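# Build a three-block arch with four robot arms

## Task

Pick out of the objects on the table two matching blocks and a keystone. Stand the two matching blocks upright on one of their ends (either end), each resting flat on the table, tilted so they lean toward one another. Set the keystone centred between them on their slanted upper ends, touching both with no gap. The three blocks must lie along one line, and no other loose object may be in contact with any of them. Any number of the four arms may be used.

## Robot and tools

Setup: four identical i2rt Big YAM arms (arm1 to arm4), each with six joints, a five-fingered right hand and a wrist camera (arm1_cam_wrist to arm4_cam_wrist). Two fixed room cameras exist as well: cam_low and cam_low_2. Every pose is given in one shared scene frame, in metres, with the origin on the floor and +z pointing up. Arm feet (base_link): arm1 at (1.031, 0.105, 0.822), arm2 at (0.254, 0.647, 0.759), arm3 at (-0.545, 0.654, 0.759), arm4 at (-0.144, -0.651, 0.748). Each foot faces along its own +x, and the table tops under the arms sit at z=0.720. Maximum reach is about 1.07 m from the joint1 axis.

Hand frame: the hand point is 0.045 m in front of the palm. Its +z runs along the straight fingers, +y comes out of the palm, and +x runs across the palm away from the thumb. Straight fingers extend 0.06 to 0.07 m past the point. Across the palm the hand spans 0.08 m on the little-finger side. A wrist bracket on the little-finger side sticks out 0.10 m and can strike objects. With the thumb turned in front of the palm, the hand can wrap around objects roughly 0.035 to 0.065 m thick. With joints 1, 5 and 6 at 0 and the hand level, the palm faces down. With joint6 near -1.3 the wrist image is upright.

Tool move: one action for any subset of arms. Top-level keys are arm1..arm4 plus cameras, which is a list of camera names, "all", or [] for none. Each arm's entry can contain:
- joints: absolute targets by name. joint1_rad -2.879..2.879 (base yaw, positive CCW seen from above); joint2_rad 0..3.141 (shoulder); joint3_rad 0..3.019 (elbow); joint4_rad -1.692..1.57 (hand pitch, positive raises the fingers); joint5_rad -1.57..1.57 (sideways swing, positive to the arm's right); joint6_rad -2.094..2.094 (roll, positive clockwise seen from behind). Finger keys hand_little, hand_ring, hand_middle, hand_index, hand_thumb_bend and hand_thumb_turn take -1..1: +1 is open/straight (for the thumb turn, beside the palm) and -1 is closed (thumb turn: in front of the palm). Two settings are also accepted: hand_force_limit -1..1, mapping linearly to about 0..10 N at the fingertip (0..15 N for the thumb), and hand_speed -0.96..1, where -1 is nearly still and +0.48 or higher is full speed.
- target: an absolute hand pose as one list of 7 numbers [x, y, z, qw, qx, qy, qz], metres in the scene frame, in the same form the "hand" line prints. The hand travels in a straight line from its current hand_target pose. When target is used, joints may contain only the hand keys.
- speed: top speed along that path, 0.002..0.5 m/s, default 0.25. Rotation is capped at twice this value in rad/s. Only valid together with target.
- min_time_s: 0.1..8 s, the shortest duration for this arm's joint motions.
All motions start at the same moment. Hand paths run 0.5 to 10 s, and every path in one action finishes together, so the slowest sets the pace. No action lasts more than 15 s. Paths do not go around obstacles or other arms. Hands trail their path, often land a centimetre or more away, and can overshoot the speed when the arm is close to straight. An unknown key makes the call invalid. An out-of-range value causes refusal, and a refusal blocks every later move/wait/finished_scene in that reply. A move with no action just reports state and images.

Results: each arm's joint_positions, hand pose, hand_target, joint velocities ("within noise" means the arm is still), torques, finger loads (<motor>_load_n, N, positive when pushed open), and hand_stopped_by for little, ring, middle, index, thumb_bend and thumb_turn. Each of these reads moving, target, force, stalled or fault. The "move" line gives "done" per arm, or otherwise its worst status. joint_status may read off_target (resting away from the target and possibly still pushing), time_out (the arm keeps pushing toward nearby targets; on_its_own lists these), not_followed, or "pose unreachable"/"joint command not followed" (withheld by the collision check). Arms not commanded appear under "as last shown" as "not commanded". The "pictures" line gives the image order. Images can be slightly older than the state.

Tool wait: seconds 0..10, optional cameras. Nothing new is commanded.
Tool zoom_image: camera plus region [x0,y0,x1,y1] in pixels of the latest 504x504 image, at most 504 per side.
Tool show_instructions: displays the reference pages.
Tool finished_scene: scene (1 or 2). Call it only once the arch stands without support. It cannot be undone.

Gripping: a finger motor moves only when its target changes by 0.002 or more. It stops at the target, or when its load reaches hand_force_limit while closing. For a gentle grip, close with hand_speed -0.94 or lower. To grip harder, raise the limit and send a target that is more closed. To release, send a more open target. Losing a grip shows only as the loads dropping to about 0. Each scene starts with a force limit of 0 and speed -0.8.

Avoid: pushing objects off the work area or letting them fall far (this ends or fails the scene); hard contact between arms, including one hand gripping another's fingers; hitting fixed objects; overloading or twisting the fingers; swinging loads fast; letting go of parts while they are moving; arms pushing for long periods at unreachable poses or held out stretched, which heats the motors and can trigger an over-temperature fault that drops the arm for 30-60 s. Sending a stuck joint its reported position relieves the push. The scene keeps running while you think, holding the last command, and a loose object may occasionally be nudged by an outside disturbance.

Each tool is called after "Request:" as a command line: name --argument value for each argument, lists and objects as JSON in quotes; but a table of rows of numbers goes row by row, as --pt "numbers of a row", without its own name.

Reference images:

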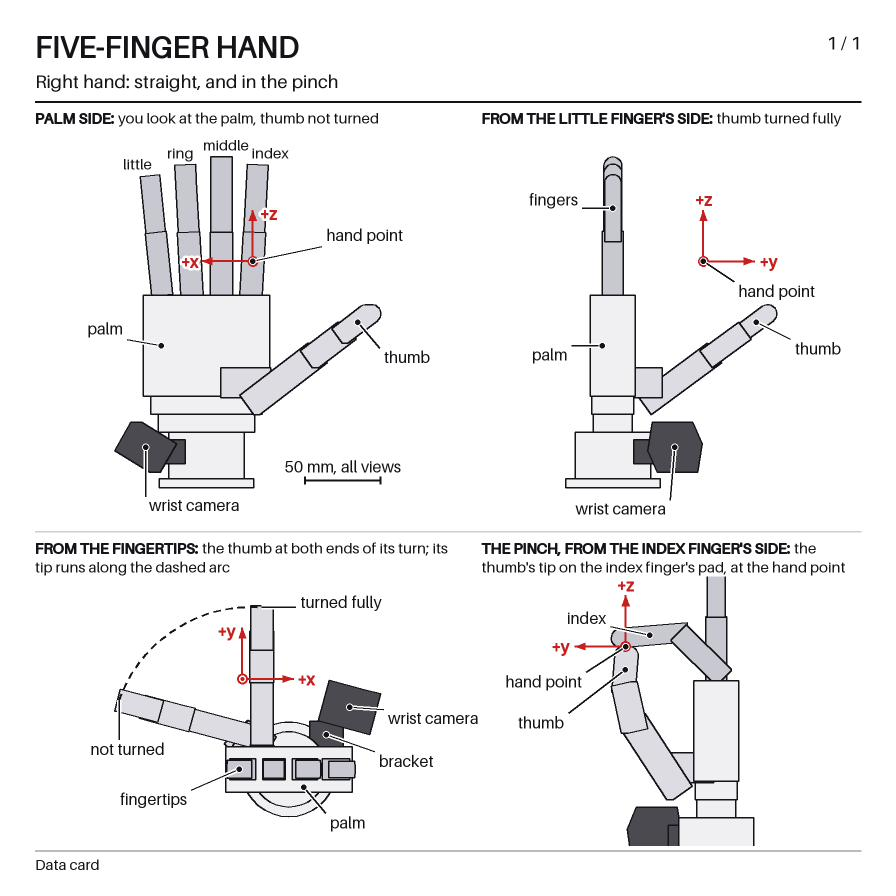

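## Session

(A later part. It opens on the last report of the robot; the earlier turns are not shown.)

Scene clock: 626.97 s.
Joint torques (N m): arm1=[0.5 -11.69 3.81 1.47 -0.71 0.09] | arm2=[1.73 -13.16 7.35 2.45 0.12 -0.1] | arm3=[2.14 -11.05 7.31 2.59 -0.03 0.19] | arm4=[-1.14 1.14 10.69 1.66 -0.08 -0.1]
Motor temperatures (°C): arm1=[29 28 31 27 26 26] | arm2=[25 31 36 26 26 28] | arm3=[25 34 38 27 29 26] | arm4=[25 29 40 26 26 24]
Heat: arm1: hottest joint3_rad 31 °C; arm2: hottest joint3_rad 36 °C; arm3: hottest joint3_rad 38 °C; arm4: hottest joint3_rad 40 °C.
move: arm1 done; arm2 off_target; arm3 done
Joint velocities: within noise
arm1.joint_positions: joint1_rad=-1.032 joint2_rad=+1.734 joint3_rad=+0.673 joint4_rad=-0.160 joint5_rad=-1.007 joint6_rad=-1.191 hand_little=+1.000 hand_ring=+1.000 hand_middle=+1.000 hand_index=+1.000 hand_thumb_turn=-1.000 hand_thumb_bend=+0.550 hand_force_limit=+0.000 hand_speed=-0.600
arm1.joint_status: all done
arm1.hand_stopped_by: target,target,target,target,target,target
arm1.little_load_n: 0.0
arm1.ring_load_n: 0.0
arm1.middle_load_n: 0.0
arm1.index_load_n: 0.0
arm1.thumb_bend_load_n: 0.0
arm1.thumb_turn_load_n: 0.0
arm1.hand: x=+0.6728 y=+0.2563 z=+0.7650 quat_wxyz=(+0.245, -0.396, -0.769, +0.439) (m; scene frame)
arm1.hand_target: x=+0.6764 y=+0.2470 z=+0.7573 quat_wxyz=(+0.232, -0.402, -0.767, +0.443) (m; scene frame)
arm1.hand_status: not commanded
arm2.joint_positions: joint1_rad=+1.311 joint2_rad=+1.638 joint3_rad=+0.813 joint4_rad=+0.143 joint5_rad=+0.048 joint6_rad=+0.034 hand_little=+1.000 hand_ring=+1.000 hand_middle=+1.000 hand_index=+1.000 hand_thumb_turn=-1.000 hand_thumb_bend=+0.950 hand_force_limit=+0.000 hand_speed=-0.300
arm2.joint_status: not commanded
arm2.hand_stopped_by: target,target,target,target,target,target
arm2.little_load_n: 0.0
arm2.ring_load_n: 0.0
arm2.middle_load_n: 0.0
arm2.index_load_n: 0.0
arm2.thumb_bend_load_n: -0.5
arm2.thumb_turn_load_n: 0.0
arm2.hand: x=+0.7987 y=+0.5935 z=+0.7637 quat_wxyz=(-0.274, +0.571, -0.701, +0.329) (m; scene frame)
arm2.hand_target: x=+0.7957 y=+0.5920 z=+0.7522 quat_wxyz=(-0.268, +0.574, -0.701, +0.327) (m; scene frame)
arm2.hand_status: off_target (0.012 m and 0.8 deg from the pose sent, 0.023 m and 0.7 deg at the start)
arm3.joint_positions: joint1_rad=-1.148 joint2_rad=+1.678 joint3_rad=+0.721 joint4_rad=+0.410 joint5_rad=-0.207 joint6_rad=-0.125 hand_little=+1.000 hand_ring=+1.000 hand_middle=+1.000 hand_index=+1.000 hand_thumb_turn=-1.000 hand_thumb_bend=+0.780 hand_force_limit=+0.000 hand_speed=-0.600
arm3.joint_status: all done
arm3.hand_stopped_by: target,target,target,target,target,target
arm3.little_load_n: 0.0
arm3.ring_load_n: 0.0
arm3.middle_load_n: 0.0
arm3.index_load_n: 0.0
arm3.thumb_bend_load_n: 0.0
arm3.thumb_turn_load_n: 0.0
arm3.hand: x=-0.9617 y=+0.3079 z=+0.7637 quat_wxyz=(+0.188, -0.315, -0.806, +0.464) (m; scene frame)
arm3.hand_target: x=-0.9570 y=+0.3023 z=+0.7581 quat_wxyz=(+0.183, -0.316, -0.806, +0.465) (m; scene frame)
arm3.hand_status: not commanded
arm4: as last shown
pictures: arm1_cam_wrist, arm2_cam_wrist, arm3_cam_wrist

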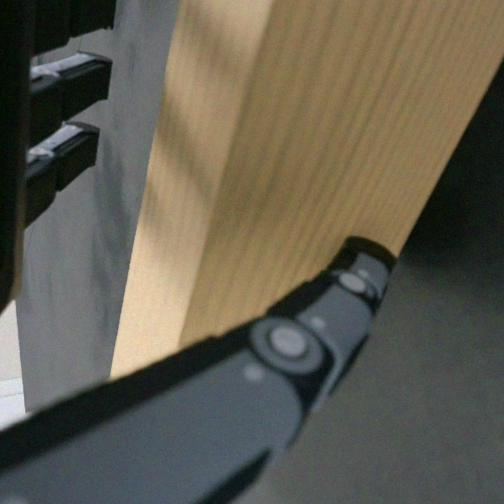

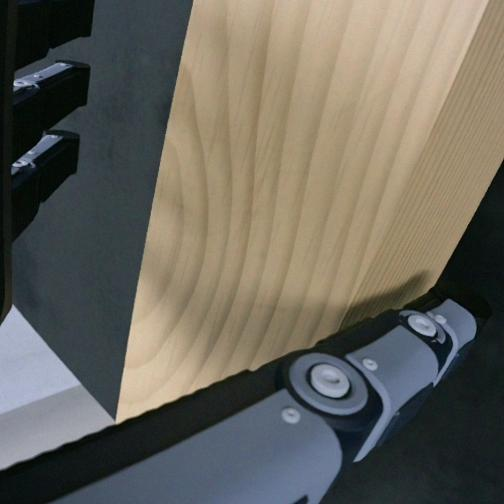

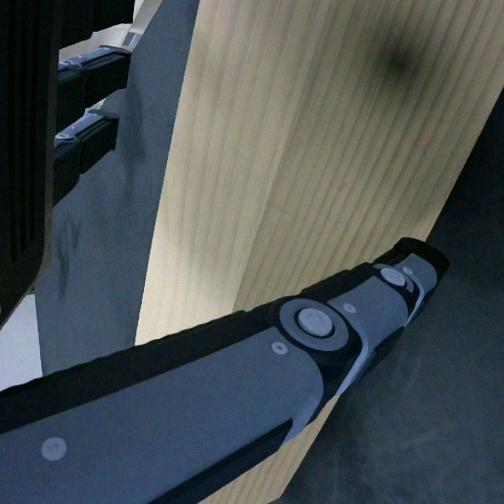

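Request:
move --arm1 '{"joints": {"hand_speed": -0.9, "hand_force_limit": -0.5, "hand_little": -0.35, "hand_ring": -0.35, "hand_middle": -0.35, "hand_index": -0.35}}' --arm2 '{"joints": {"hand_speed": -0.9, "hand_force_limit": -0.4, "hand_little": -0.35, "hand_ring": -0.35, "hand_middle": -0.35, "hand_index": -0.35}}' --arm3 '{"joints": {"hand_speed": -0.9, "hand_force_limit": -0.4, "hand_little": -0.35, "hand_ring": -0.35, "hand_middle": -0.35, "hand_index": -0.35}}' --cameras '["arm1_cam_wrist", "arm2_cam_wrist", "arm3_cam_wrist"]'

Scene clock: 639.70 s.
Joint torques (N m): arm1=[0.38 -11.69 3.82 1.43 -0.7 0.07] | arm2=[1.38 -12.98 7.19 2.07 0.13 -0.14] | arm3=[1.85 -10.81 7.31 2.36 -0.05 0.19] | arm4=[-1.08 1.14 10.69 1.66 -0.08 -0.1]
Motor temperatures (°C): arm1=[29 28 31 27 26 26] | arm2=[25 31 36 26 26 28] | arm3=[25 34 38 27 29 26] | arm4=[25 29 40 26 26 24]
Heat: arm1: hottest joint3_rad 31 °C; arm2: hottest joint3_rad 36 °C; arm3: hottest joint3_rad 38 °C; arm4: hottest joint3_rad 40 °C.
move: arm1 off_target; arm2 off_target; arm3 off_target
Joint velocities: within noise
arm1.joint_positions: joint1_rad=-1.029 joint2_rad=+1.734 joint3_rad=+0.673 joint4_rad=-0.160 joint5_rad=-1.007 joint6_rad=-1.189 hand_little=-0.089 hand_ring=-0.041 hand_middle=-0.005 hand_index=-0.033 hand_thumb_turn=-1.000 hand_thumb_bend=+0.551 hand_force_limit=-0.500 hand_speed=-0.900
arm1.joint_status: hand_little off_target (ended at -0.089, target -0.350); hand_ring off_target (ended at -0.041, target -0.350); hand_middle off_target (ended at -0.005, target -0.350); hand_index off_target (ended at -0.033, target -0.350); the others done
arm1.hand_stopped_by: force,force,force,force,target,target
arm1.little_load_n: 2.0
arm1.ring_load_n: 2.0
arm1.middle_load_n: 0.0
arm1.index_load_n: 3.5
arm1.thumb_bend_load_n: 7.0
arm1.thumb_turn_load_n: 1.5
arm1.hand: x=+0.6724 y=+0.2555 z=+0.7650 quat_wxyz=(+0.244, -0.396, -0.769, +0.439) (m; scene frame)
arm1.hand_target: x=+0.6764 y=+0.2469 z=+0.7573 quat_wxyz=(+0.232, -0.402, -0.767, +0.443) (m; scene frame)
arm1.hand_status: not commanded
arm2.joint_positions: joint1_rad=+1.311 joint2_rad=+1.638 joint3_rad=+0.813 joint4_rad=+0.147 joint5_rad=+0.048 joint6_rad=+0.034 hand_little=+0.014 hand_ring=+0.070 hand_middle=+0.163 hand_index=+0.079 hand_thumb_turn=-1.000 hand_thumb_bend=+0.951 hand_force_limit=-0.400 hand_speed=-0.900
arm2.joint_status: hand_little off_target (ended at +0.014, target -0.350); hand_ring off_target (ended at +0.070, target -0.350); hand_middle off_target (ended at +0.163, target -0.350); hand_index off_target (ended at +0.079, target -0.350); the others done
arm2.hand_stopped_by: force,force,force,force,target,target
arm2.little_load_n: 4.5
arm2.ring_load_n: 0.0
arm2.middle_load_n: 0.0
arm2.index_load_n: 2.5
arm2.thumb_bend_load_n: 3.5
arm2.thumb_turn_load_n: 1.5
arm2.hand: x=+0.7995 y=+0.5933 z=+0.7642 quat_wxyz=(-0.275, +0.570, -0.700, +0.330) (m; scene frame)
arm2.hand_target: x=+0.7958 y=+0.5920 z=+0.7523 quat_wxyz=(-0.268, +0.574, -0.701, +0.327) (m; scene frame)
arm2.hand_status: not commanded
arm3.joint_positions: joint1_rad=-1.147 joint2_rad=+1.678 joint3_rad=+0.721 joint4_rad=+0.415 joint5_rad=-0.206 joint6_rad=-0.125 hand_little=-0.061 hand_ring=-0.014 hand_middle=+0.014 hand_index=-0.005 hand_thumb_turn=-1.000 hand_thumb_bend=+0.782 hand_force_limit=-0.400 hand_speed=-0.900
arm3.joint_status: hand_little off_target (ended at -0.061, target -0.350); hand_ring off_target (ended at -0.014, target -0.350); hand_middle off_target (ended at +0.014, target -0.350); hand_index off_target (ended at -0.005, target -0.350); the others done
arm3.hand_stopped_by: force,force,force,force,target,target
arm3.little_load_n: 3.0
arm3.ring_load_n: 2.0
arm3.middle_load_n: 0.0
arm3.index_load_n: 1.5
arm3.thumb_bend_load_n: 6.0
arm3.thumb_turn_load_n: 2.5
arm3.hand: x=-0.9623 y=+0.3074 z=+0.7645 quat_wxyz=(+0.189, -0.315, -0.806, +0.465) (m; scene frame)
arm3.hand_target: x=-0.9570 y=+0.3022 z=+0.7582 quat_wxyz=(+0.183, -0.316, -0.806, +0.465) (m; scene frame)
arm3.hand_status: not commanded
arm4.joint_positions: joint1_rad=+0.585 joint2_rad=+0.600 joint3_rad=+1.410 joint4_rad=-1.384 joint5_rad=-0.170 joint6_rad=-1.380 hand_little=+1.000 hand_ring=+1.000 hand_middle=+1.000 hand_index=+1.000 hand_thumb_turn=+1.000 hand_thumb_bend=+1.000 hand_force_limit=+0.000 hand_speed=-0.800
arm4.joint_status: not commanded
arm4.hand_stopped_by: target,target,target,target,target,target
arm4.little_load_n: 0.0
arm4.ring_load_n: 0.0
arm4.middle_load_n: 0.0
arm4.index_load_n: 0.0
arm4.thumb_bend_load_n: 0.0
arm4.thumb_turn_load_n: 0.0
arm4.hand: x=-0.2550 y=-0.4602 z=+1.2411 quat_wxyz=(-0.470, +0.440, +0.758, +0.108) (m; scene frame)
arm4.hand_target: x=-0.2571 y=-0.4631 z=+1.2509 quat_wxyz=(-0.480, +0.430, +0.757, +0.108) (m; scene frame)
arm4.hand_status: not commanded
pictures: arm1_cam_wrist, arm2_cam_wrist, arm3_cam_wrist

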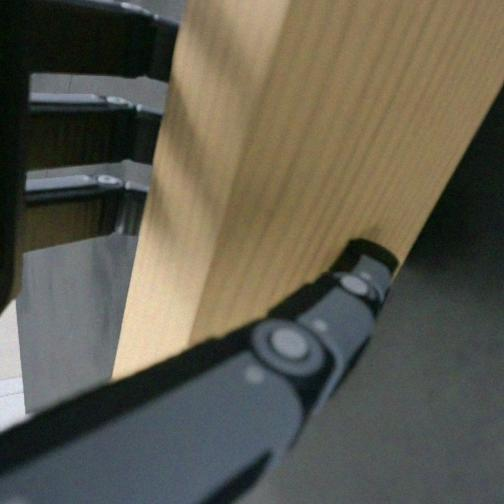

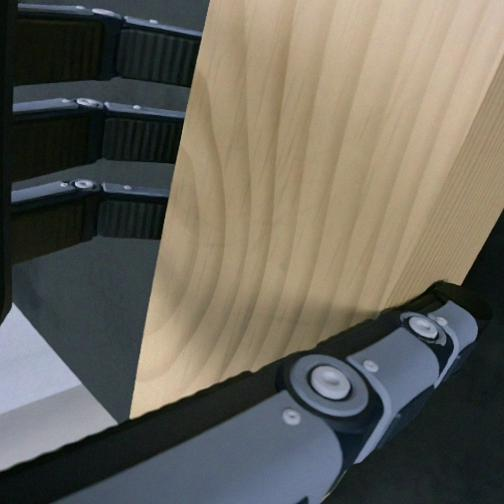

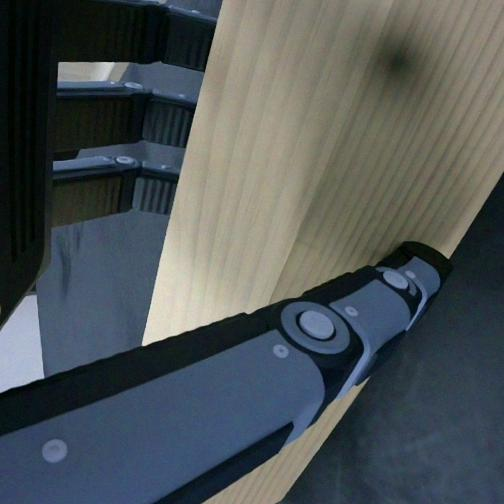

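Request:
move --arm1 '{"joints": {"hand_force_limit": -0.1, "hand_little": -0.45, "hand_ring": -0.45, "hand_middle": -0.45, "hand_index": -0.45}}' --arm2 '{"joints": {"hand_force_limit": 0.15, "hand_little": -0.45, "hand_ring": -0.45, "hand_middle": -0.45, "hand_index": -0.45}}' --arm3 '{"joints": {"hand_force_limit": 0.15, "hand_little": -0.45, "hand_ring": -0.45, "hand_middle": -0.45, "hand_index": -0.45}}' --cameras '[]'

Scene clock: 648.27 s.
Joint torques (N m): arm1=[0.44 -11.69 3.82 1.4 -0.67 0.05] | arm2=[1.55 -13.27 7.36 2.09 0.15 -0.11] | arm3=[2.26 -11.11 7.23 2.3 0 0.16] | arm4=[-1.08 1.14 10.7 1.65 -0.08 -0.1]
Motor temperatures (°C): arm1=[29 28 31 27 26 26] | arm2=[25 31 36 26 26 28] | arm3=[25 34 37 27 29 26] | arm4=[25 29 40 26 26 24]
Heat: arm1: hottest joint3_rad 31 °C; arm2: hottest joint3_rad 36 °C; arm3: hottest joint3_rad 37 °C; arm4: hottest joint3_rad 40 °C.
move: arm1 off_target; arm2 off_target; arm3 off_target
Joint velocities: within noise
arm1.joint_positions: joint1_rad=-1.029 joint2_rad=+1.734 joint3_rad=+0.673 joint4_rad=-0.159 joint5_rad=-1.007 joint6_rad=-1.187 hand_little=-0.124 hand_ring=-0.058 hand_middle=-0.030 hand_index=-0.040 hand_thumb_turn=-1.000 hand_thumb_bend=+0.553 hand_force_limit=-0.100 hand_speed=-0.900
arm1.joint_status: hand_little off_target (ended at -0.124, target -0.450); hand_ring off_target (ended at -0.058, target -0.450); hand_middle off_target (ended at -0.030, target -0.450); hand_index off_target (ended at -0.040, target -0.450); the others done
arm1.hand_stopped_by: force,force,force,force,target,target
arm1.little_load_n: 6.0
arm1.ring_load_n: 0.5
arm1.middle_load_n: 6.5
arm1.index_load_n: 2.5
arm1.thumb_bend_load_n: 14.0
arm1.thumb_turn_load_n: 5.0
arm1.hand: x=+0.6723 y=+0.2555 z=+0.7651 quat_wxyz=(+0.244, -0.396, -0.769, +0.439) (m; scene frame)
arm1.hand_target: x=+0.6764 y=+0.2470 z=+0.7572 quat_wxyz=(+0.232, -0.402, -0.767, +0.443) (m; scene frame)
arm1.hand_status: not commanded
arm2.joint_positions: joint1_rad=+1.311 joint2_rad=+1.639 joint3_rad=+0.813 joint4_rad=+0.147 joint5_rad=+0.048 joint6_rad=+0.034 hand_little=-0.002 hand_ring=+0.054 hand_middle=+0.082 hand_index=+0.072 hand_thumb_turn=-1.000 hand_thumb_bend=+0.952 hand_force_limit=+0.150 hand_speed=-0.900
arm2.joint_status: hand_little off_target (ended at -0.002, target -0.450); hand_ring off_target (ended at +0.054, target -0.450); hand_middle off_target (ended at +0.082, target -0.450); hand_index off_target (ended at +0.072, target -0.450); the others done
arm2.hand_stopped_by: force,force,force,force,target,target
arm2.little_load_n: 4.5
arm2.ring_load_n: 3.5
arm2.middle_load_n: 9.5
arm2.index_load_n: 3.5
arm2.thumb_bend_load_n: 9.5
arm2.thumb_turn_load_n: 4.5
arm2.hand: x=+0.7995 y=+0.5933 z=+0.7640 quat_wxyz=(-0.275, +0.570, -0.700, +0.330) (m; scene frame)
arm2.hand_target: x=+0.7957 y=+0.5920 z=+0.7522 quat_wxyz=(-0.268, +0.574, -0.701, +0.327) (m; scene frame)
arm2.hand_status: not commanded
arm3.joint_positions: joint1_rad=-1.147 joint2_rad=+1.678 joint3_rad=+0.721 joint4_rad=+0.417 joint5_rad=-0.207 joint6_rad=-0.121 hand_little=-0.123 hand_ring=-0.058 hand_middle=-0.020 hand_index=-0.040 hand_thumb_turn=-1.000 hand_thumb_bend=+0.786 hand_force_limit=+0.150 hand_speed=-0.900
arm3.joint_status: hand_little off_target (ended at -0.123, target -0.450); hand_ring off_target (ended at -0.058, target -0.450); hand_middle off_target (ended at -0.020, target -0.450); hand_index off_target (ended at -0.040, target -0.450); the others done
arm3.hand_stopped_by: force,force,force,force,target,target
arm3.little_load_n: 6.5
arm3.ring_load_n: 4.5
arm3.middle_load_n: 3.5
arm3.index_load_n: 5.0
arm3.thumb_bend_load_n: 18.5
arm3.thumb_turn_load_n: 8.0
arm3.hand: x=-0.9624 y=+0.3068 z=+0.7650 quat_wxyz=(+0.189, -0.315, -0.805, +0.466) (m; scene frame)
arm3.hand_target: x=-0.9569 y=+0.3022 z=+0.7581 quat_wxyz=(+0.182, -0.316, -0.806, +0.465) (m; scene frame)
arm3.hand_status: not commanded
arm4: as last shown
pictures: none
No camera images: "cameras" was empty.

Good grips. Lift all.

Request:
move --arm1 '{"target": [0.676, 0.247, 0.87, -0.232, 0.4018, 0.7673, -0.443], "speed": 0.05}' --arm2 '{"target": [0.796, 0.592, 0.87, 0.2679, -0.5743, 0.7009, -0.3267], "speed": 0.05}' --arm3 '{"target": [-0.957, 0.302, 0.87, 0.1826, -0.3162, -0.8066, 0.4656], "speed": 0.05}' --cameras '["arm1_cam_wrist", "arm2_cam_wrist", "arm3_cam_wrist", "cam_low"]'

Scene clock: 663.37 s.
Joint torques (N m): arm1=[0.5 -13.63 11.29 0.62 -1.05 0.09] | arm2=[1.44 -14.15 14.05 1.25 0.2 -0.07] | arm3=[1.73 -13.63 15.34 1.96 -0.24 0.12] | arm4=[-1.2 1.14 10.7 1.63 -0.08 -0.1]
Motor temperatures (°C): arm1=[29 28 31 27 26 26] | arm2=[25 31 36 26 26 28] | arm3=[25 34 38 27 29 26] | arm4=[25 29 40 26 26 24]
Heat: arm1: hottest joint3_rad 31 °C; arm2: hottest joint3_rad 36 °C; arm3: hottest joint3_rad 38 °C; arm4: hottest joint3_rad 40 °C.
move: arm1 off_target; arm2 off_target; arm3 off_target
Joint velocities: within noise
arm1.joint_positions: joint1_rad=-1.029 joint2_rad=+1.478 joint3_rad=+0.673 joint4_rad=-0.517 joint5_rad=-0.998 joint6_rad=-1.187 hand_little=-0.124 hand_ring=-0.058 hand_middle=-0.030 hand_index=-0.040 hand_thumb_turn=-1.000 hand_thumb_bend=+0.553 hand_force_limit=-0.100 hand_speed=-0.900
arm1.joint_status: not commanded
arm1.hand_stopped_by: force,force,force,force,target,target
arm1.little_load_n: 3.5
arm1.ring_load_n: 0.0
arm1.middle_load_n: 6.5
arm1.index_load_n: 2.5
arm1.thumb_bend_load_n: 15.0
arm1.thumb_turn_load_n: 5.5
arm1.hand: x=+0.7025 y=+0.2286 z=+0.8410 quat_wxyz=(+0.201, -0.421, -0.763, +0.448) (m; scene frame)
arm1.hand_target: x=+0.6777 y=+0.2456 z=+0.8704 quat_wxyz=(+0.232, -0.401, -0.767, +0.443) (m; scene frame)
arm1.hand_status: off_target (0.043 m and 4.3 deg from the pose sent, 0.105 m and 1.6 deg at the start)
arm2.joint_positions: joint1_rad=+1.311 joint2_rad=+1.443 joint3_rad=+0.885 joint4_rad=-0.184 joint5_rad=+0.049 joint6_rad=+0.034 hand_little=-0.003 hand_ring=+0.054 hand_middle=+0.082 hand_index=+0.072 hand_thumb_turn=-1.000 hand_thumb_bend=+0.950 hand_force_limit=+0.150 hand_speed=-0.900
arm2.joint_status: not commanded
arm2.hand_stopped_by: force,force,force,force,target,target
arm2.little_load_n: -0.5
arm2.ring_load_n: 0.0
arm2.middle_load_n: 0.0
arm2.index_load_n: 0.5
arm2.thumb_bend_load_n: 0.0
arm2.thumb_turn_load_n: 0.0
arm2.hand: x=+0.7764 y=+0.5956 z=+0.8427 quat_wxyz=(-0.254, +0.580, -0.710, +0.309) (m; scene frame)
arm2.hand_target: x=+0.7948 y=+0.5922 z=+0.8704 quat_wxyz=(-0.268, +0.574, -0.701, +0.327) (m; scene frame)
arm2.hand_status: off_target (0.034 m and 2.9 deg from the pose sent, 0.106 m and 1.0 deg at the start)
arm3.joint_positions: joint1_rad=-1.147 joint2_rad=+1.461 joint3_rad=+0.743 joint4_rad=+0.062 joint5_rad=-0.203 joint6_rad=-0.120 hand_little=-0.123 hand_ring=-0.058 hand_middle=-0.020 hand_index=-0.039 hand_thumb_turn=-1.000 hand_thumb_bend=+0.786 hand_force_limit=+0.150 hand_speed=-0.900
arm3.joint_status: not commanded
arm3.hand_stopped_by: force,force,force,force,target,target
arm3.little_load_n: 4.0
arm3.ring_load_n: 3.5
arm3.middle_load_n: 4.0
arm3.index_load_n: 6.5
arm3.thumb_bend_load_n: 18.5
arm3.thumb_turn_load_n: 9.5
arm3.hand: x=-0.9304 y=+0.3276 z=+0.8191 quat_wxyz=(+0.160, -0.333, -0.827, +0.424) (m; scene frame)
arm3.hand_target: x=-0.9537 y=+0.3043 z=+0.8713 quat_wxyz=(+0.182, -0.316, -0.806, +0.466) (m; scene frame)
arm3.hand_status: off_target (0.063 m and 6.2 deg from the pose sent, 0.105 m and 0.7 deg at the start)
arm4: as last shown
pictures: arm1_cam_wrist, arm2_cam_wrist, arm3_cam_wrist, cam_low

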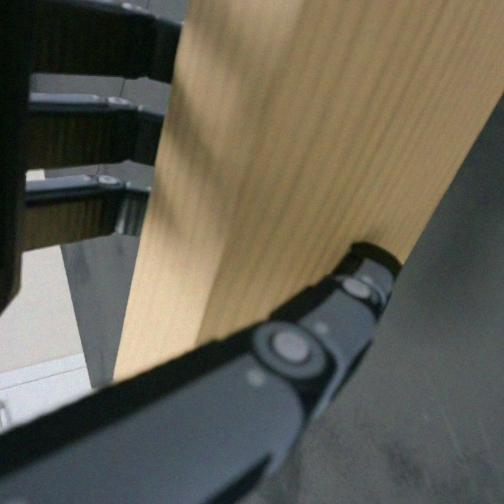

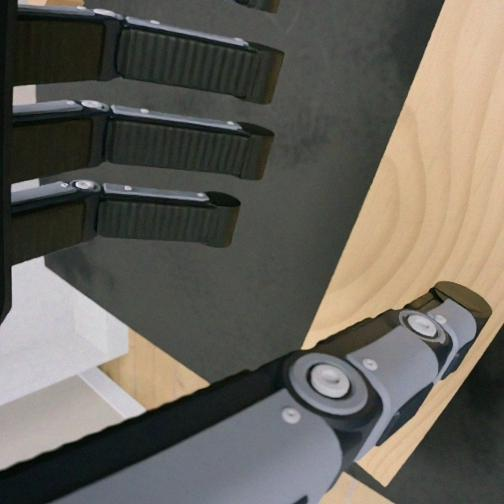

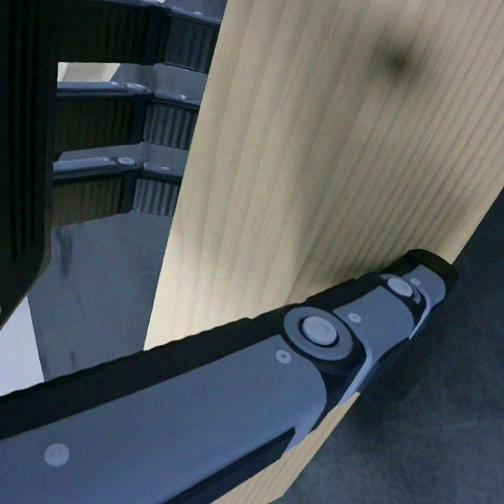

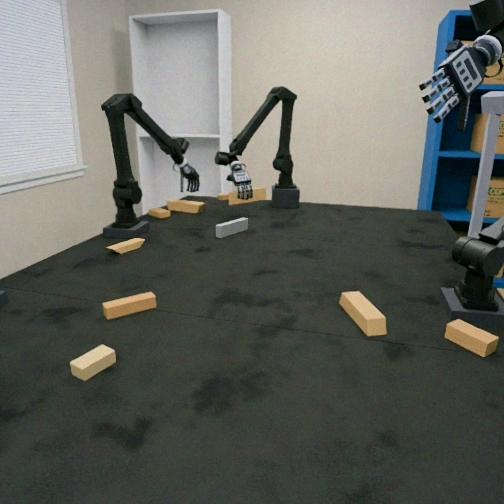

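Request:
move --arm1 '{"target": [0.34, -0.22, 0.90, 0.0, 0.0, 0.866, -0.5], "speed": 0.12}' --arm2 '{"target": [0.77, 0.60, 0.91, 0.3367, -0.5288, 0.6572, -0.4184], "speed": 0.1, "joints": {"hand_speed": -0.3, "hand_little": 1.0, "hand_ring": 1.0, "hand_middle": 1.0, "hand_index": 1.0}}' --cameras '["arm1_cam_wrist", "arm2_cam_wrist", "cam_low", "cam_low_2"]'

Scene clock: 700.27 s.
Joint torques (N m): arm1=[0.03 -27.52 15.25 0.75 -1.14 -0.19] | arm2=[1.79 -11.87 9.33 2.69 0.23 -0.04] | arm3=[2.14 -13.39 15.36 1.91 -0.26 0.14] | arm4=[-1.14 1.14 10.7 1.66 -0.08 -0.11]
Motor temperatures (°C): arm1=[29 29 33 27 26 26] | arm2=[25 31 40 26 26 28] | arm3=[25 34 45 27 29 26] | arm4=[25 29 40 26 26 24]
Heat: arm1: hottest joint3_rad 33 °C; arm2: hottest joint3_rad 40 °C; arm3: hottest joint3_rad 45 °C; arm4: hottest joint3_rad 40 °C.
move: arm1 off_target; arm2 done
Joint velocities: within noise
arm1.joint_positions: joint1_rad=-0.016 joint2_rad=+2.349 joint3_rad=+2.119 joint4_rad=-1.000 joint5_rad=-0.986 joint6_rad=-1.078 hand_little=-0.124 hand_ring=-0.058 hand_middle=-0.030 hand_index=-0.040 hand_thumb_turn=-1.000 hand_thumb_bend=+0.553 hand_force_limit=-0.100 hand_speed=-0.900
arm1.joint_status: not commanded
arm1.hand_stopped_by: force,force,force,force,target,target
arm1.little_load_n: 4.0
arm1.ring_load_n: 0.0
arm1.middle_load_n: 6.0
arm1.index_load_n: 2.5
arm1.thumb_bend_load_n: 14.5
arm1.thumb_turn_load_n: 5.5
arm1.hand: x=+0.3616 y=-0.2089 z=+0.8734 quat_wxyz=(-0.026, -0.025, -0.872, +0.489) (m; scene frame)
arm1.hand_target: x=+0.3425 y=-0.2190 z=+0.9009 quat_wxyz=(+0.001, -0.001, -0.866, +0.500) (m; scene frame)
arm1.hand_status: off_target (0.036 m and 4.3 deg from the pose sent, 0.580 m and 55.7 deg at the start)
arm2.joint_positions: joint1_rad=+1.329 joint2_rad=+1.258 joint3_rad=+0.732 joint4_rad=+0.071 joint5_rad=+0.094 joint6_rad=+0.034 hand_little=+1.000 hand_ring=+1.000 hand_middle=+1.000 hand_index=+1.000 hand_thumb_turn=-1.000 hand_thumb_bend=+0.950 hand_force_limit=+0.150 hand_speed=-0.300
arm2.joint_status: all done
arm2.hand_stopped_by: target,target,target,target,target,target
arm2.little_load_n: 0.0
arm2.ring_load_n: 0.0
arm2.middle_load_n: 0.0
arm2.index_load_n: 0.0
arm2.thumb_bend_load_n: 0.0
arm2.thumb_turn_load_n: 0.0
arm2.hand: x=+0.7700 y=+0.5960 z=+0.9043 quat_wxyz=(-0.330, +0.530, -0.664, +0.412) (m; scene frame)
arm2.hand_target: x=+0.7700 y=+0.6000 z=+0.9100 quat_wxyz=(-0.337, +0.529, -0.657, +0.418) (m; scene frame)
arm2.hand_status: done (0.007 m and 1.3 deg from the pose sent, 0.068 m and 17.8 deg at the start)
arm3, arm4: as last shown
arm3.joint_positions: joint1_rad=-1.147 joint2_rad=+1.461 joint3_rad=+0.743 joint4_rad=+0.061 joint5_rad=-0.203 joint6_rad=-0.120 hand_little=-0.123 hand_ring=-0.058 hand_middle=-0.020 hand_index=-0.039 hand_thumb_turn=-1.000 hand_thumb_bend=+0.786 hand_force_limit=+0.150 hand_speed=-0.900
arm3.little_load_n: 4.5
arm3.hand: x=-0.9303 y=+0.3276 z=+0.8190 quat_wxyz=(+0.160, -0.333, -0.827, +0.424) (m; scene frame)
arm3.hand_target: x=-0.9537 y=+0.3044 z=+0.8712 quat_wxyz=(+0.182, -0.316, -0.806, +0.466) (m; scene frame)
pictures: arm1_cam_wrist, arm2_cam_wrist, cam_low, cam_low_2

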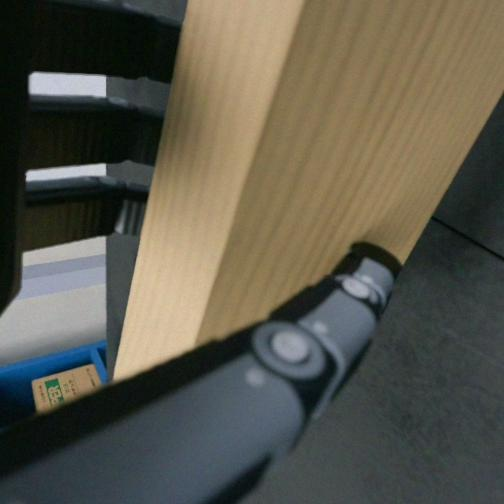

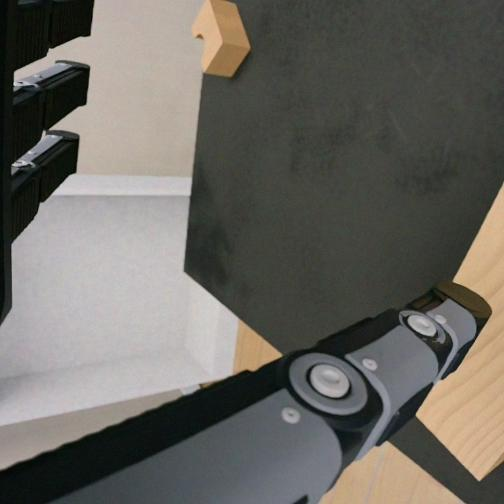

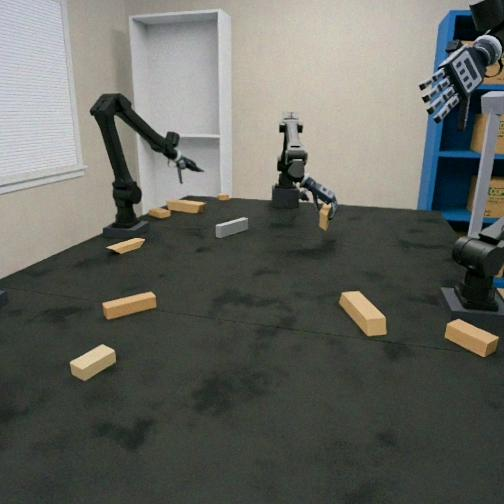

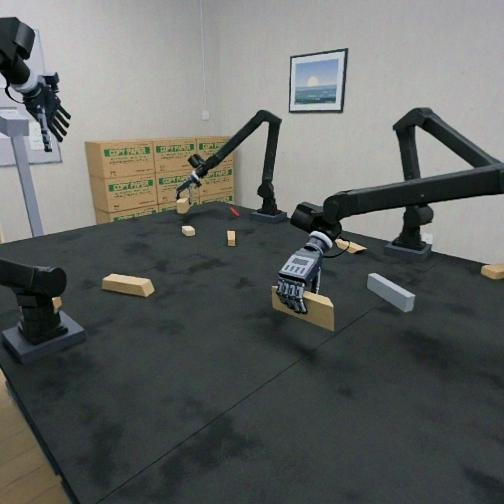

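Request:
move --arm1 '{"target": [0.33, -0.225, 0.81, 0.0, 0.0, 0.866, -0.5], "speed": 0.08}' --arm2 '{"target": [0.76, 0.66, 0.93, 0.3367, -0.5288, 0.6572, -0.4184], "speed": 0.1}' --cameras '["arm1_cam_wrist", "arm2_cam_wrist", "cam_low_2"]'

Scene clock: 711.80 s.
Joint torques (N m): arm1=[0.26 -28.28 13.16 1.48 -1.02 -0.13] | arm2=[2.2 -10.64 10.45 1.55 0.25 0.16] | arm3=[1.9 -13.16 15.32 1.96 -0.25 0.11] | arm4=[-1.08 1.14 10.69 1.65 -0.09 -0.11]
Motor temperatures (°C): arm1=[29 30 37 27 27 26] | arm2=[25 31 39 26 26 28] | arm3=[25 34 46 27 29 26] | arm4=[25 29 40 26 26 24]
Heat: arm1: hottest joint3_rad 37 °C; arm2: hottest joint3_rad 39 °C; arm3: hottest joint3_rad 46 °C; arm4: hottest joint3_rad 40 °C.
move: arm1 off_target; arm2 done
Joint velocities: within noise
arm1.joint_positions: joint1_rad=-0.016 joint2_rad=+2.468 joint3_rad=+2.119 joint4_rad=-0.878 joint5_rad=-0.988 joint6_rad=-1.079 hand_little=-0.124 hand_ring=-0.058 hand_middle=-0.030 hand_index=-0.040 hand_thumb_turn=-1.000 hand_thumb_bend=+0.553 hand_force_limit=-0.100 hand_speed=-0.900
arm1.joint_status: not commanded
arm1.hand_stopped_by: force,force,force,force,target,target
arm1.little_load_n: 3.5
arm1.ring_load_n: 0.0
arm1.middle_load_n: 6.5
arm1.index_load_n: 3.5
arm1.thumb_bend_load_n: 14.5
arm1.thumb_turn_load_n: 4.0
arm1.hand: x=+0.3493 y=-0.2121 z=+0.7919 quat_wxyz=(-0.024, -0.023, -0.871, +0.490) (m; scene frame)
arm1.hand_target: x=+0.3317 y=-0.2243 z=+0.8109 quat_wxyz=(+0.001, +0.000, -0.866, +0.500) (m; scene frame)
arm1.hand_status: off_target (0.029 m and 4.0 deg from the pose sent, 0.073 m and 4.3 deg at the start)
arm2.joint_positions: joint1_rad=+1.498 joint2_rad=+1.193 joint3_rad=+0.732 joint4_rad=+0.012 joint5_rad=+0.245 joint6_rad=+0.094 hand_little=+1.000 hand_ring=+1.000 hand_middle=+1.000 hand_index=+1.000 hand_thumb_turn=-1.000 hand_thumb_bend=+0.950 hand_force_limit=+0.150 hand_speed=-0.300
arm2.joint_status: not commanded
arm2.hand_stopped_by: target,target,target,target,target,target
arm2.little_load_n: 0.0
arm2.ring_load_n: 0.0
arm2.middle_load_n: 0.0
arm2.index_load_n: 0.0
arm2.thumb_bend_load_n: 0.0
arm2.thumb_turn_load_n: 0.0
arm2.hand: x=+0.7621 y=+0.6565 z=+0.9257 quat_wxyz=(-0.333, +0.531, -0.656, +0.420) (m; scene frame)
arm2.hand_target: x=+0.7600 y=+0.6600 z=+0.9300 quat_wxyz=(-0.337, +0.529, -0.657, +0.418) (m; scene frame)
arm2.hand_status: done (0.006 m and 0.6 deg from the pose sent, 0.070 m and 1.3 deg at the start)
arm3, arm4: as last shown
arm3.middle_load_n: 4.5
arm4.middle_load_n: 0.5
arm4.thumb_turn_load_n: -0.5
pictures: arm1_cam_wrist, arm2_cam_wrist, cam_low_2

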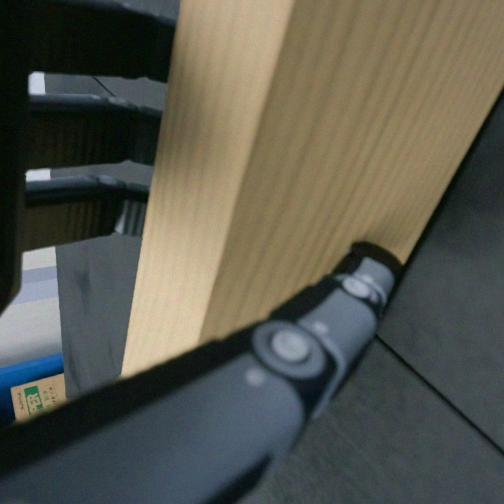

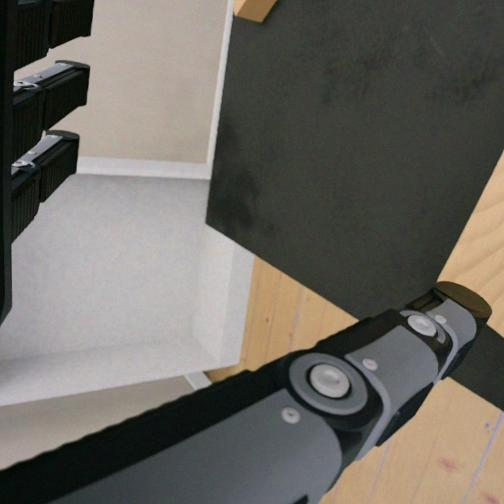

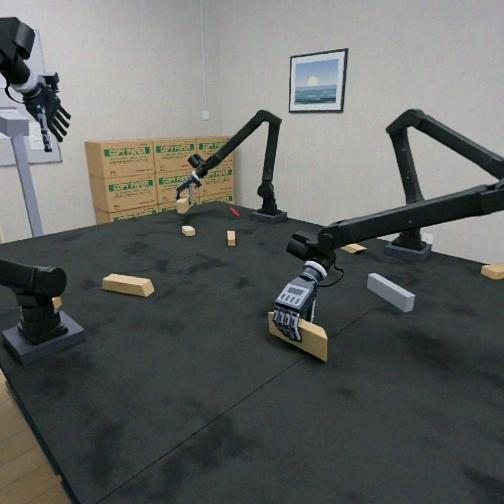

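Request:
move --arm1 '{"target": [0.33, -0.225, 0.786, -0.0237, -0.0229, 0.8605, -0.5095], "speed": 0.05}' --arm2 '{"target": [0.70, 0.66, 0.95, 0.3367, -0.5288, 0.6572, -0.4184], "speed": 0.1}' --cameras '["arm1_cam_wrist", "arm2_cam_wrist", "cam_low_2", "cam_low"]'

Request:
zoom_image --camera "cam_low_2" --region '[230, 230, 370, 370]'

Scene clock: 729.10 s.
Joint torques (N m): arm1=[0.21 -28.63 8.29 1.76 -1.09 -0.2] | arm2=[1.67 -7.3 10.22 1.5 0.3 0.11] | arm3=[1.85 -13.33 15.38 1.91 -0.25 0.14] | arm4=[-1.08 1.08 10.69 1.65 -0.08 -0.1]
Motor temperatures (°C): arm1=[29 30 38 27 27 26] | arm2=[25 31 38 26 26 28] | arm3=[25 34 47 27 29 26] | arm4=[25 29 40 26 26 24]
Heat: arm1: hottest joint3_rad 38 °C; arm2: hottest joint3_rad 38 °C; arm3: hottest joint3_rad 47 °C; arm4: hottest joint3_rad 40 °C.
move: arm1 done; arm2 done
Joint velocities: within noise
arm1.joint_positions: joint1_rad=-0.016 joint2_rad=+2.471 joint3_rad=+2.109 joint4_rad=-0.762 joint5_rad=-0.998 joint6_rad=-1.100 hand_little=-0.124 hand_ring=-0.058 hand_middle=-0.030 hand_index=-0.040 hand_thumb_turn=-1.000 hand_thumb_bend=+0.553 hand_force_limit=-0.100 hand_speed=-0.900
arm1.joint_status: not commanded
arm1.hand_stopped_by: force,force,force,force,target,target
arm1.little_load_n: 3.5
arm1.ring_load_n: 0.0
arm1.middle_load_n: 6.5
arm1.index_load_n: 3.0
arm1.thumb_bend_load_n: 15.0
arm1.thumb_turn_load_n: 4.0
arm1.hand: x=+0.3286 y=-0.2180 z=+0.7896 quat_wxyz=(+0.022, +0.012, -0.863, +0.505) (m; scene frame)
arm1.hand_target: x=+0.3301 y=-0.2248 z=+0.7859 quat_wxyz=(+0.024, +0.023, -0.860, +0.509) (m; scene frame)
arm1.hand_status: done (0.008 m and 1.4 deg from the pose sent, 0.024 m and 8.0 deg at the start)
arm2.joint_positions: joint1_rad=+1.508 joint2_rad=+0.974 joint3_rad=+0.656 joint4_rad=-0.119 joint5_rad=+0.256 joint6_rad=+0.100 hand_little=+1.000 hand_ring=+1.000 hand_middle=+1.000 hand_index=+1.000 hand_thumb_turn=-1.000 hand_thumb_bend=+0.950 hand_force_limit=+0.150 hand_speed=-0.300
arm2.joint_status: not commanded
arm2.hand_stopped_by: target,target,target,target,target,target
arm2.little_load_n: 0.0
arm2.ring_load_n: 0.0
arm2.middle_load_n: 0.0
arm2.index_load_n: -0.5
arm2.thumb_bend_load_n: 0.0
arm2.thumb_turn_load_n: 0.0
arm2.hand: x=+0.7048 y=+0.6562 z=+0.9532 quat_wxyz=(-0.337, +0.528, -0.655, +0.423) (m; scene frame)
arm2.hand_target: x=+0.7002 y=+0.6600 z=+0.9500 quat_wxyz=(-0.337, +0.529, -0.657, +0.418) (m; scene frame)
arm2.hand_status: done (0.007 m and 0.6 deg from the pose sent, 0.067 m and 0.6 deg at the start)
arm3, arm4: as last shown
arm3.middle_load_n: 4.0
arm4.middle_load_n: 0.0
arm4.thumb_turn_load_n: 0.0
pictures: arm1_cam_wrist, arm2_cam_wrist, cam_low, cam_low_2

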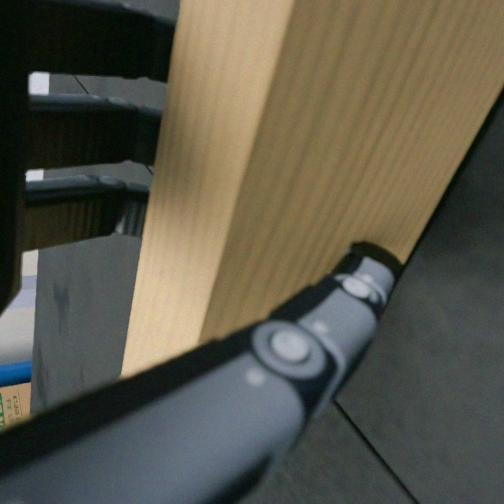

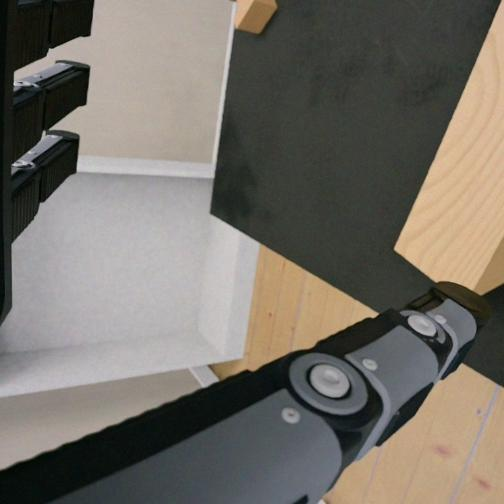

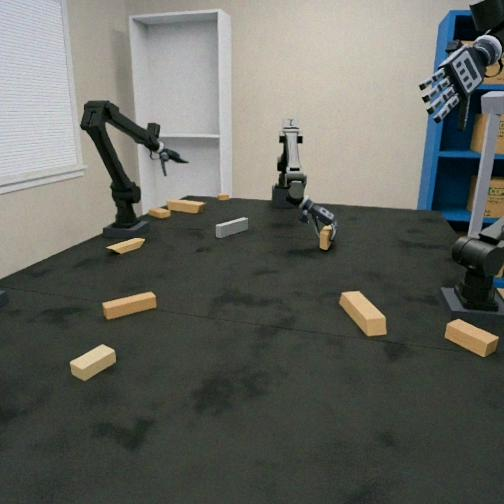

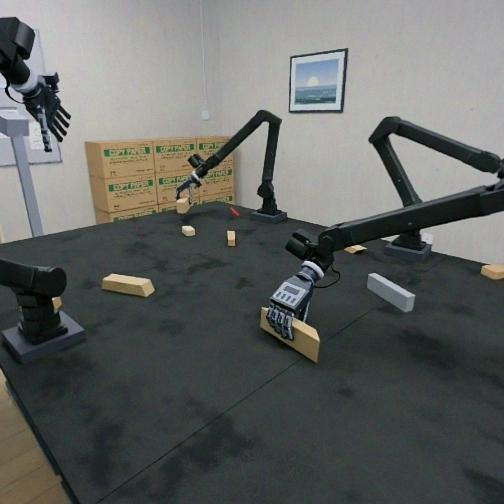

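Scaled by 3.600 from the camera's 504x504 image, which has a finer 720x720 frame.

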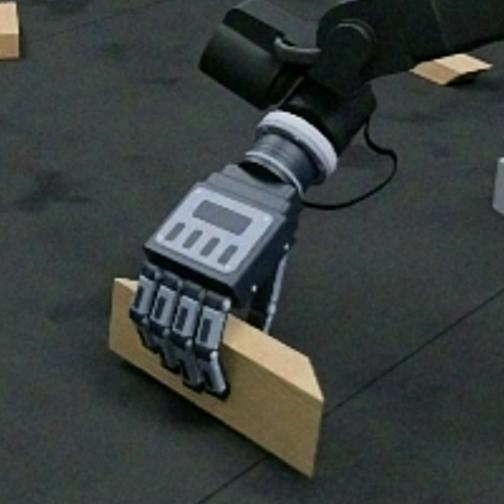

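Request:
move --arm1 '{"target": [0.33, -0.225, 0.774, 0.0064, -0.0051, 0.8613, -0.5103], "speed": 0.04}' --cameras '["cam_low_2", "arm1_cam_wrist"]'

Request:
zoom_image --camera "cam_low_2" --region '[230, 230, 370, 370]'

Scene clock: 754.80 s.
Joint torques (N m): arm1=[-0.03 -25.17 12.67 0.59 -0.82 -0.07] | arm2=[1.79 -7.18 10.07 1.54 0.26 0.11] | arm3=[1.96 -13.51 15.32 2 -0.26 0.11] | arm4=[-1.14 1.14 10.7 1.65 -0.08 -0.1]
Motor temperatures (°C): arm1=[29 32 35 27 27 26] | arm2=[25 30 38 26 26 28] | arm3=[25 34 48 27 29 26] | arm4=[25 29 40 26 26 24]
Heat: arm1: hottest joint3_rad 35 °C; arm2: hottest joint3_rad 38 °C; arm3: hottest joint3_rad 48 °C; arm4: hottest joint3_rad 40 °C.
move: arm1 off_target
Joint velocities: within noise
arm1.joint_positions: joint1_rad=-0.016 joint2_rad=+2.491 joint3_rad=+2.127 joint4_rad=-0.809 joint5_rad=-1.022 joint6_rad=-1.100 hand_little=-0.124 hand_ring=-0.058 hand_middle=-0.030 hand_index=-0.040 hand_thumb_turn=-1.000 hand_thumb_bend=+0.553 hand_force_limit=-0.100 hand_speed=-0.900
arm1.joint_status: not commanded
arm1.hand_stopped_by: force,force,force,force,target,target
arm1.little_load_n: 3.5
arm1.ring_load_n: 0.0
arm1.middle_load_n: 6.5
arm1.index_load_n: 4.0
arm1.thumb_bend_load_n: 13.5
arm1.thumb_turn_load_n: 4.0
arm1.hand: x=+0.3375 y=-0.2192 z=+0.7839 quat_wxyz=(-0.003, +0.003, -0.861, +0.509) (m; scene frame)
arm1.hand_target: x=+0.3309 y=-0.2246 z=+0.7739 quat_wxyz=(-0.005, +0.004, -0.860, +0.510) (m; scene frame)
arm1.hand_status: off_target (0.014 m and 0.5 deg from the pose sent, 0.017 m and 3.4 deg at the start)
arm2, arm3, arm4: as last shown
arm2.index_load_n: 0.0
arm3.little_load_n: 4.0
pictures: arm1_cam_wrist, cam_low_2

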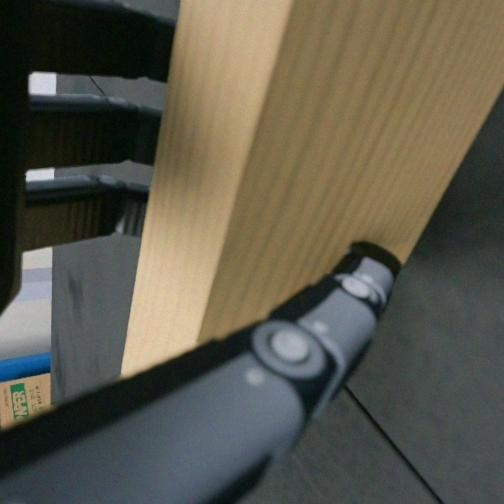

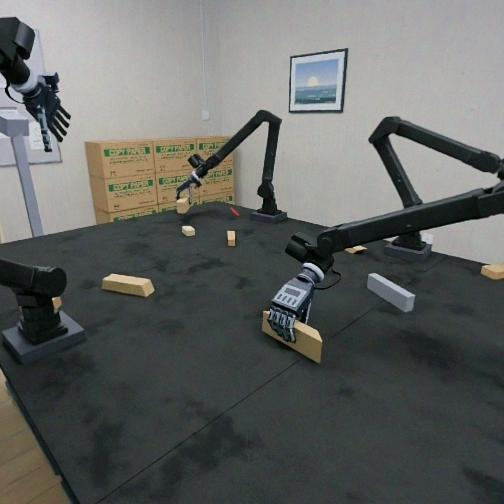

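Scaled by 3.600 from the camera's 504x504 image, which has a finer 720x720 frame.

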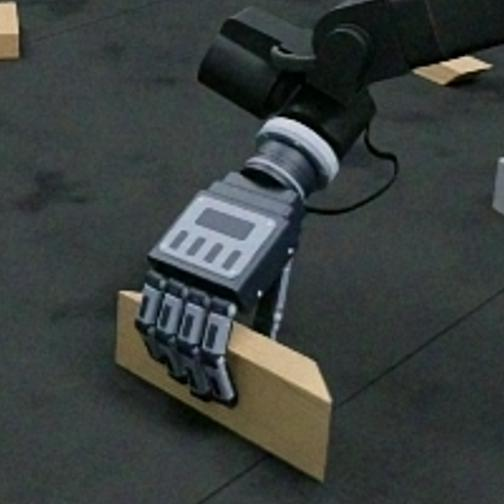

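Request:
move --arm1 '{"target": [0.328, -0.226, 0.764, 0.0064, -0.0051, 0.8613, -0.5103], "speed": 0.03}' --cameras '[]'

Request:
move --arm1 '{"joints": {"hand_speed": -0.92, "hand_little": 0.1, "hand_ring": 0.15, "hand_middle": 0.2, "hand_index": 0.2, "hand_thumb_bend": 0.62}}' --cameras '["cam_low_2", "arm1_cam_wrist"]'

Request:
zoom_image --camera "cam_low_2" --region '[230, 230, 370, 370]'

Scene clock: 767.53 s.
Joint torques (N m): arm1=[0.03 -24.41 12.75 1.02 -0.61 -0.06] | arm2=[2.32 -6.83 9.92 1.51 0.32 0.11] | arm3=[1.55 -13.33 15.41 1.95 -0.24 0.13] | arm4=[-1.2 1.2 10.71 1.65 -0.09 -0.11]
Motor temperatures (°C): arm1=[29 32 36 27 27 26] | arm2=[25 30 38 26 26 28] | arm3=[25 34 48 27 29 26] | arm4=[25 29 40 26 26 24]
Heat: arm1: hottest joint3_rad 36 °C; arm2: hottest joint3_rad 38 °C; arm3: hottest joint3_rad 48 °C; arm4: hottest joint3_rad 40 °C.
move: arm1 off_target
Joint velocities: within noise
arm1.joint_positions: joint1_rad=-0.016 joint2_rad=+2.496 joint3_rad=+2.133 joint4_rad=-0.809 joint5_rad=-1.027 joint6_rad=-1.100 hand_little=-0.124 hand_ring=-0.058 hand_middle=-0.030 hand_index=-0.040 hand_thumb_turn=-1.000 hand_thumb_bend=+0.553 hand_force_limit=-0.100 hand_speed=-0.900
arm1.joint_status: not commanded
arm1.hand_stopped_by: force,force,force,force,target,target
arm1.little_load_n: 2.5
arm1.ring_load_n: 0.0
arm1.middle_load_n: 7.0
arm1.index_load_n: 5.0
arm1.thumb_bend_load_n: 13.0
arm1.thumb_turn_load_n: 5.0
arm1.hand: x=+0.3368 y=-0.2201 z=+0.7832 quat_wxyz=(-0.004, +0.004, -0.859, +0.511) (m; scene frame)
arm1.hand_target: x=+0.3295 y=-0.2253 z=+0.7641 quat_wxyz=(-0.005, +0.005, -0.860, +0.510) (m; scene frame)
arm1.hand_status: off_target (0.022 m and 0.4 deg from the pose sent, 0.023 m and 0.5 deg at the start)
arm2, arm3, arm4: as last shown
arm2.index_load_n: -0.5
arm3.little_load_n: 4.5
arm3.index_load_n: 6.0
pictures: none
No camera images: "cameras" was empty.

Scene clock: 769.10 s.
Joint torques (N m): arm1=[0.03 -26.52 12.49 0.99 -0.54 -0.06] | arm2=[2.08 -7.3 10.14 1.62 0.29 0.07] | arm3=[2.2 -13.1 15.41 2.02 -0.25 0.11] | arm4=[-1.08 1.14 10.71 1.66 -0.08 -0.1]
Motor temperatures (°C): arm1=[29 32 36 27 27 26] | arm2=[25 30 38 26 26 28] | arm3=[25 34 48 27 29 26] | arm4=[25 29 40 26 26 24]
Heat: arm1: hottest joint3_rad 36 °C; arm2: hottest joint3_rad 38 °C; arm3: hottest joint3_rad 48 °C; arm4: hottest joint3_rad 40 °C.
move: arm1 done
Joint velocities: within noise
arm1.joint_positions: joint1_rad=-0.016 joint2_rad=+2.520 joint3_rad=+2.136 joint4_rad=-0.809 joint5_rad=-1.030 joint6_rad=-1.100 hand_little=+0.100 hand_ring=+0.150 hand_middle=+0.200 hand_index=+0.200 hand_thumb_turn=-1.000 hand_thumb_bend=+0.619 hand_force_limit=-0.100 hand_speed=-0.920
arm1.joint_status: all done
arm1.hand_stopped_by: target,target,target,target,target,target
arm1.little_load_n: 0.0
arm1.ring_load_n: 0.0
arm1.middle_load_n: 0.0
arm1.index_load_n: 0.0
arm1.thumb_bend_load_n: -1.0
arm1.thumb_turn_load_n: -1.0
arm1.hand: x=+0.3401 y=-0.2196 z=+0.7673 quat_wxyz=(-0.013, -0.001, -0.860, +0.510) (m; scene frame)
arm1.hand_target: x=+0.3294 y=-0.2253 z=+0.7644 quat_wxyz=(-0.005, +0.005, -0.860, +0.510) (m; scene frame)
arm1.hand_status: not commanded
arm2, arm3: as last shown
arm2.index_load_n: 0.0
arm3.little_load_n: 4.0
arm3.ring_load_n: 4.0
arm3.index_load_n: 6.5
arm4.joint_positions: joint1_rad=+0.585 joint2_rad=+0.600 joint3_rad=+1.410 joint4_rad=-1.384 joint5_rad=-0.170 joint6_rad=-1.380 hand_little=+1.000 hand_ring=+1.000 hand_middle=+1.000 hand_index=+1.000 hand_thumb_turn=+1.000 hand_thumb_bend=+1.000 hand_force_limit=+0.000 hand_speed=-0.800
arm4.joint_status: not commanded
arm4.hand_stopped_by: target,target,target,target,target,target
arm4.little_load_n: -0.5
arm4.ring_load_n: 0.0
arm4.middle_load_n: -0.5
arm4.index_load_n: 0.0
arm4.thumb_bend_load_n: 0.0
arm4.thumb_turn_load_n: 0.0
arm4.hand: x=-0.2550 y=-0.4602 z=+1.2411 quat_wxyz=(-0.470, +0.440, +0.758, +0.108) (m; scene frame)
arm4.hand_target: x=-0.2571 y=-0.4631 z=+1.2509 quat_wxyz=(-0.480, +0.430, +0.757, +0.108) (m; scene frame)
arm4.hand_status: not commanded
pictures: arm1_cam_wrist, cam_low_2

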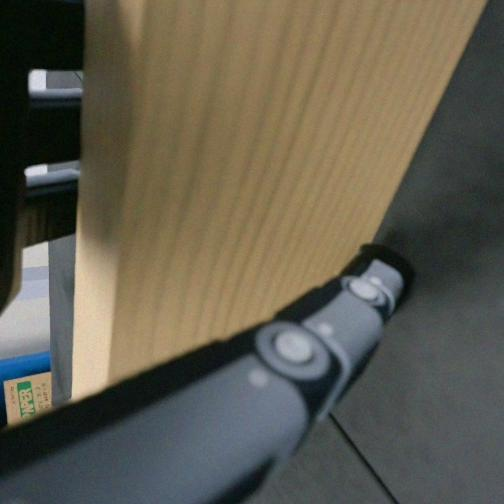

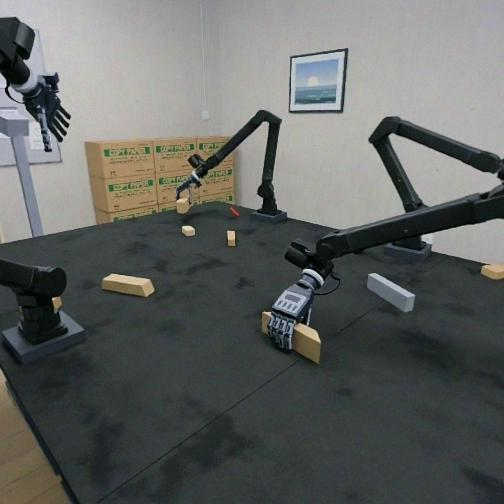

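Scaled by 3.600 from the camera's 504x504 image, which has a finer 720x720 frame.

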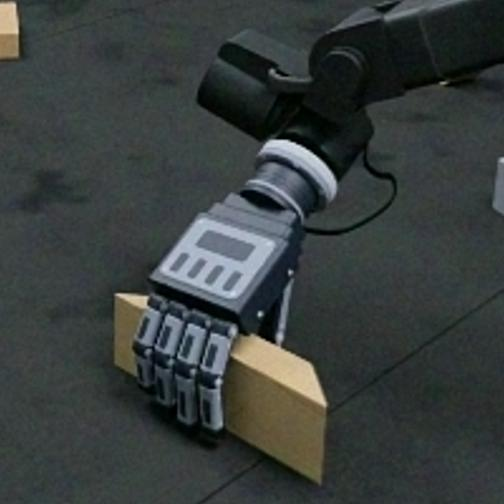

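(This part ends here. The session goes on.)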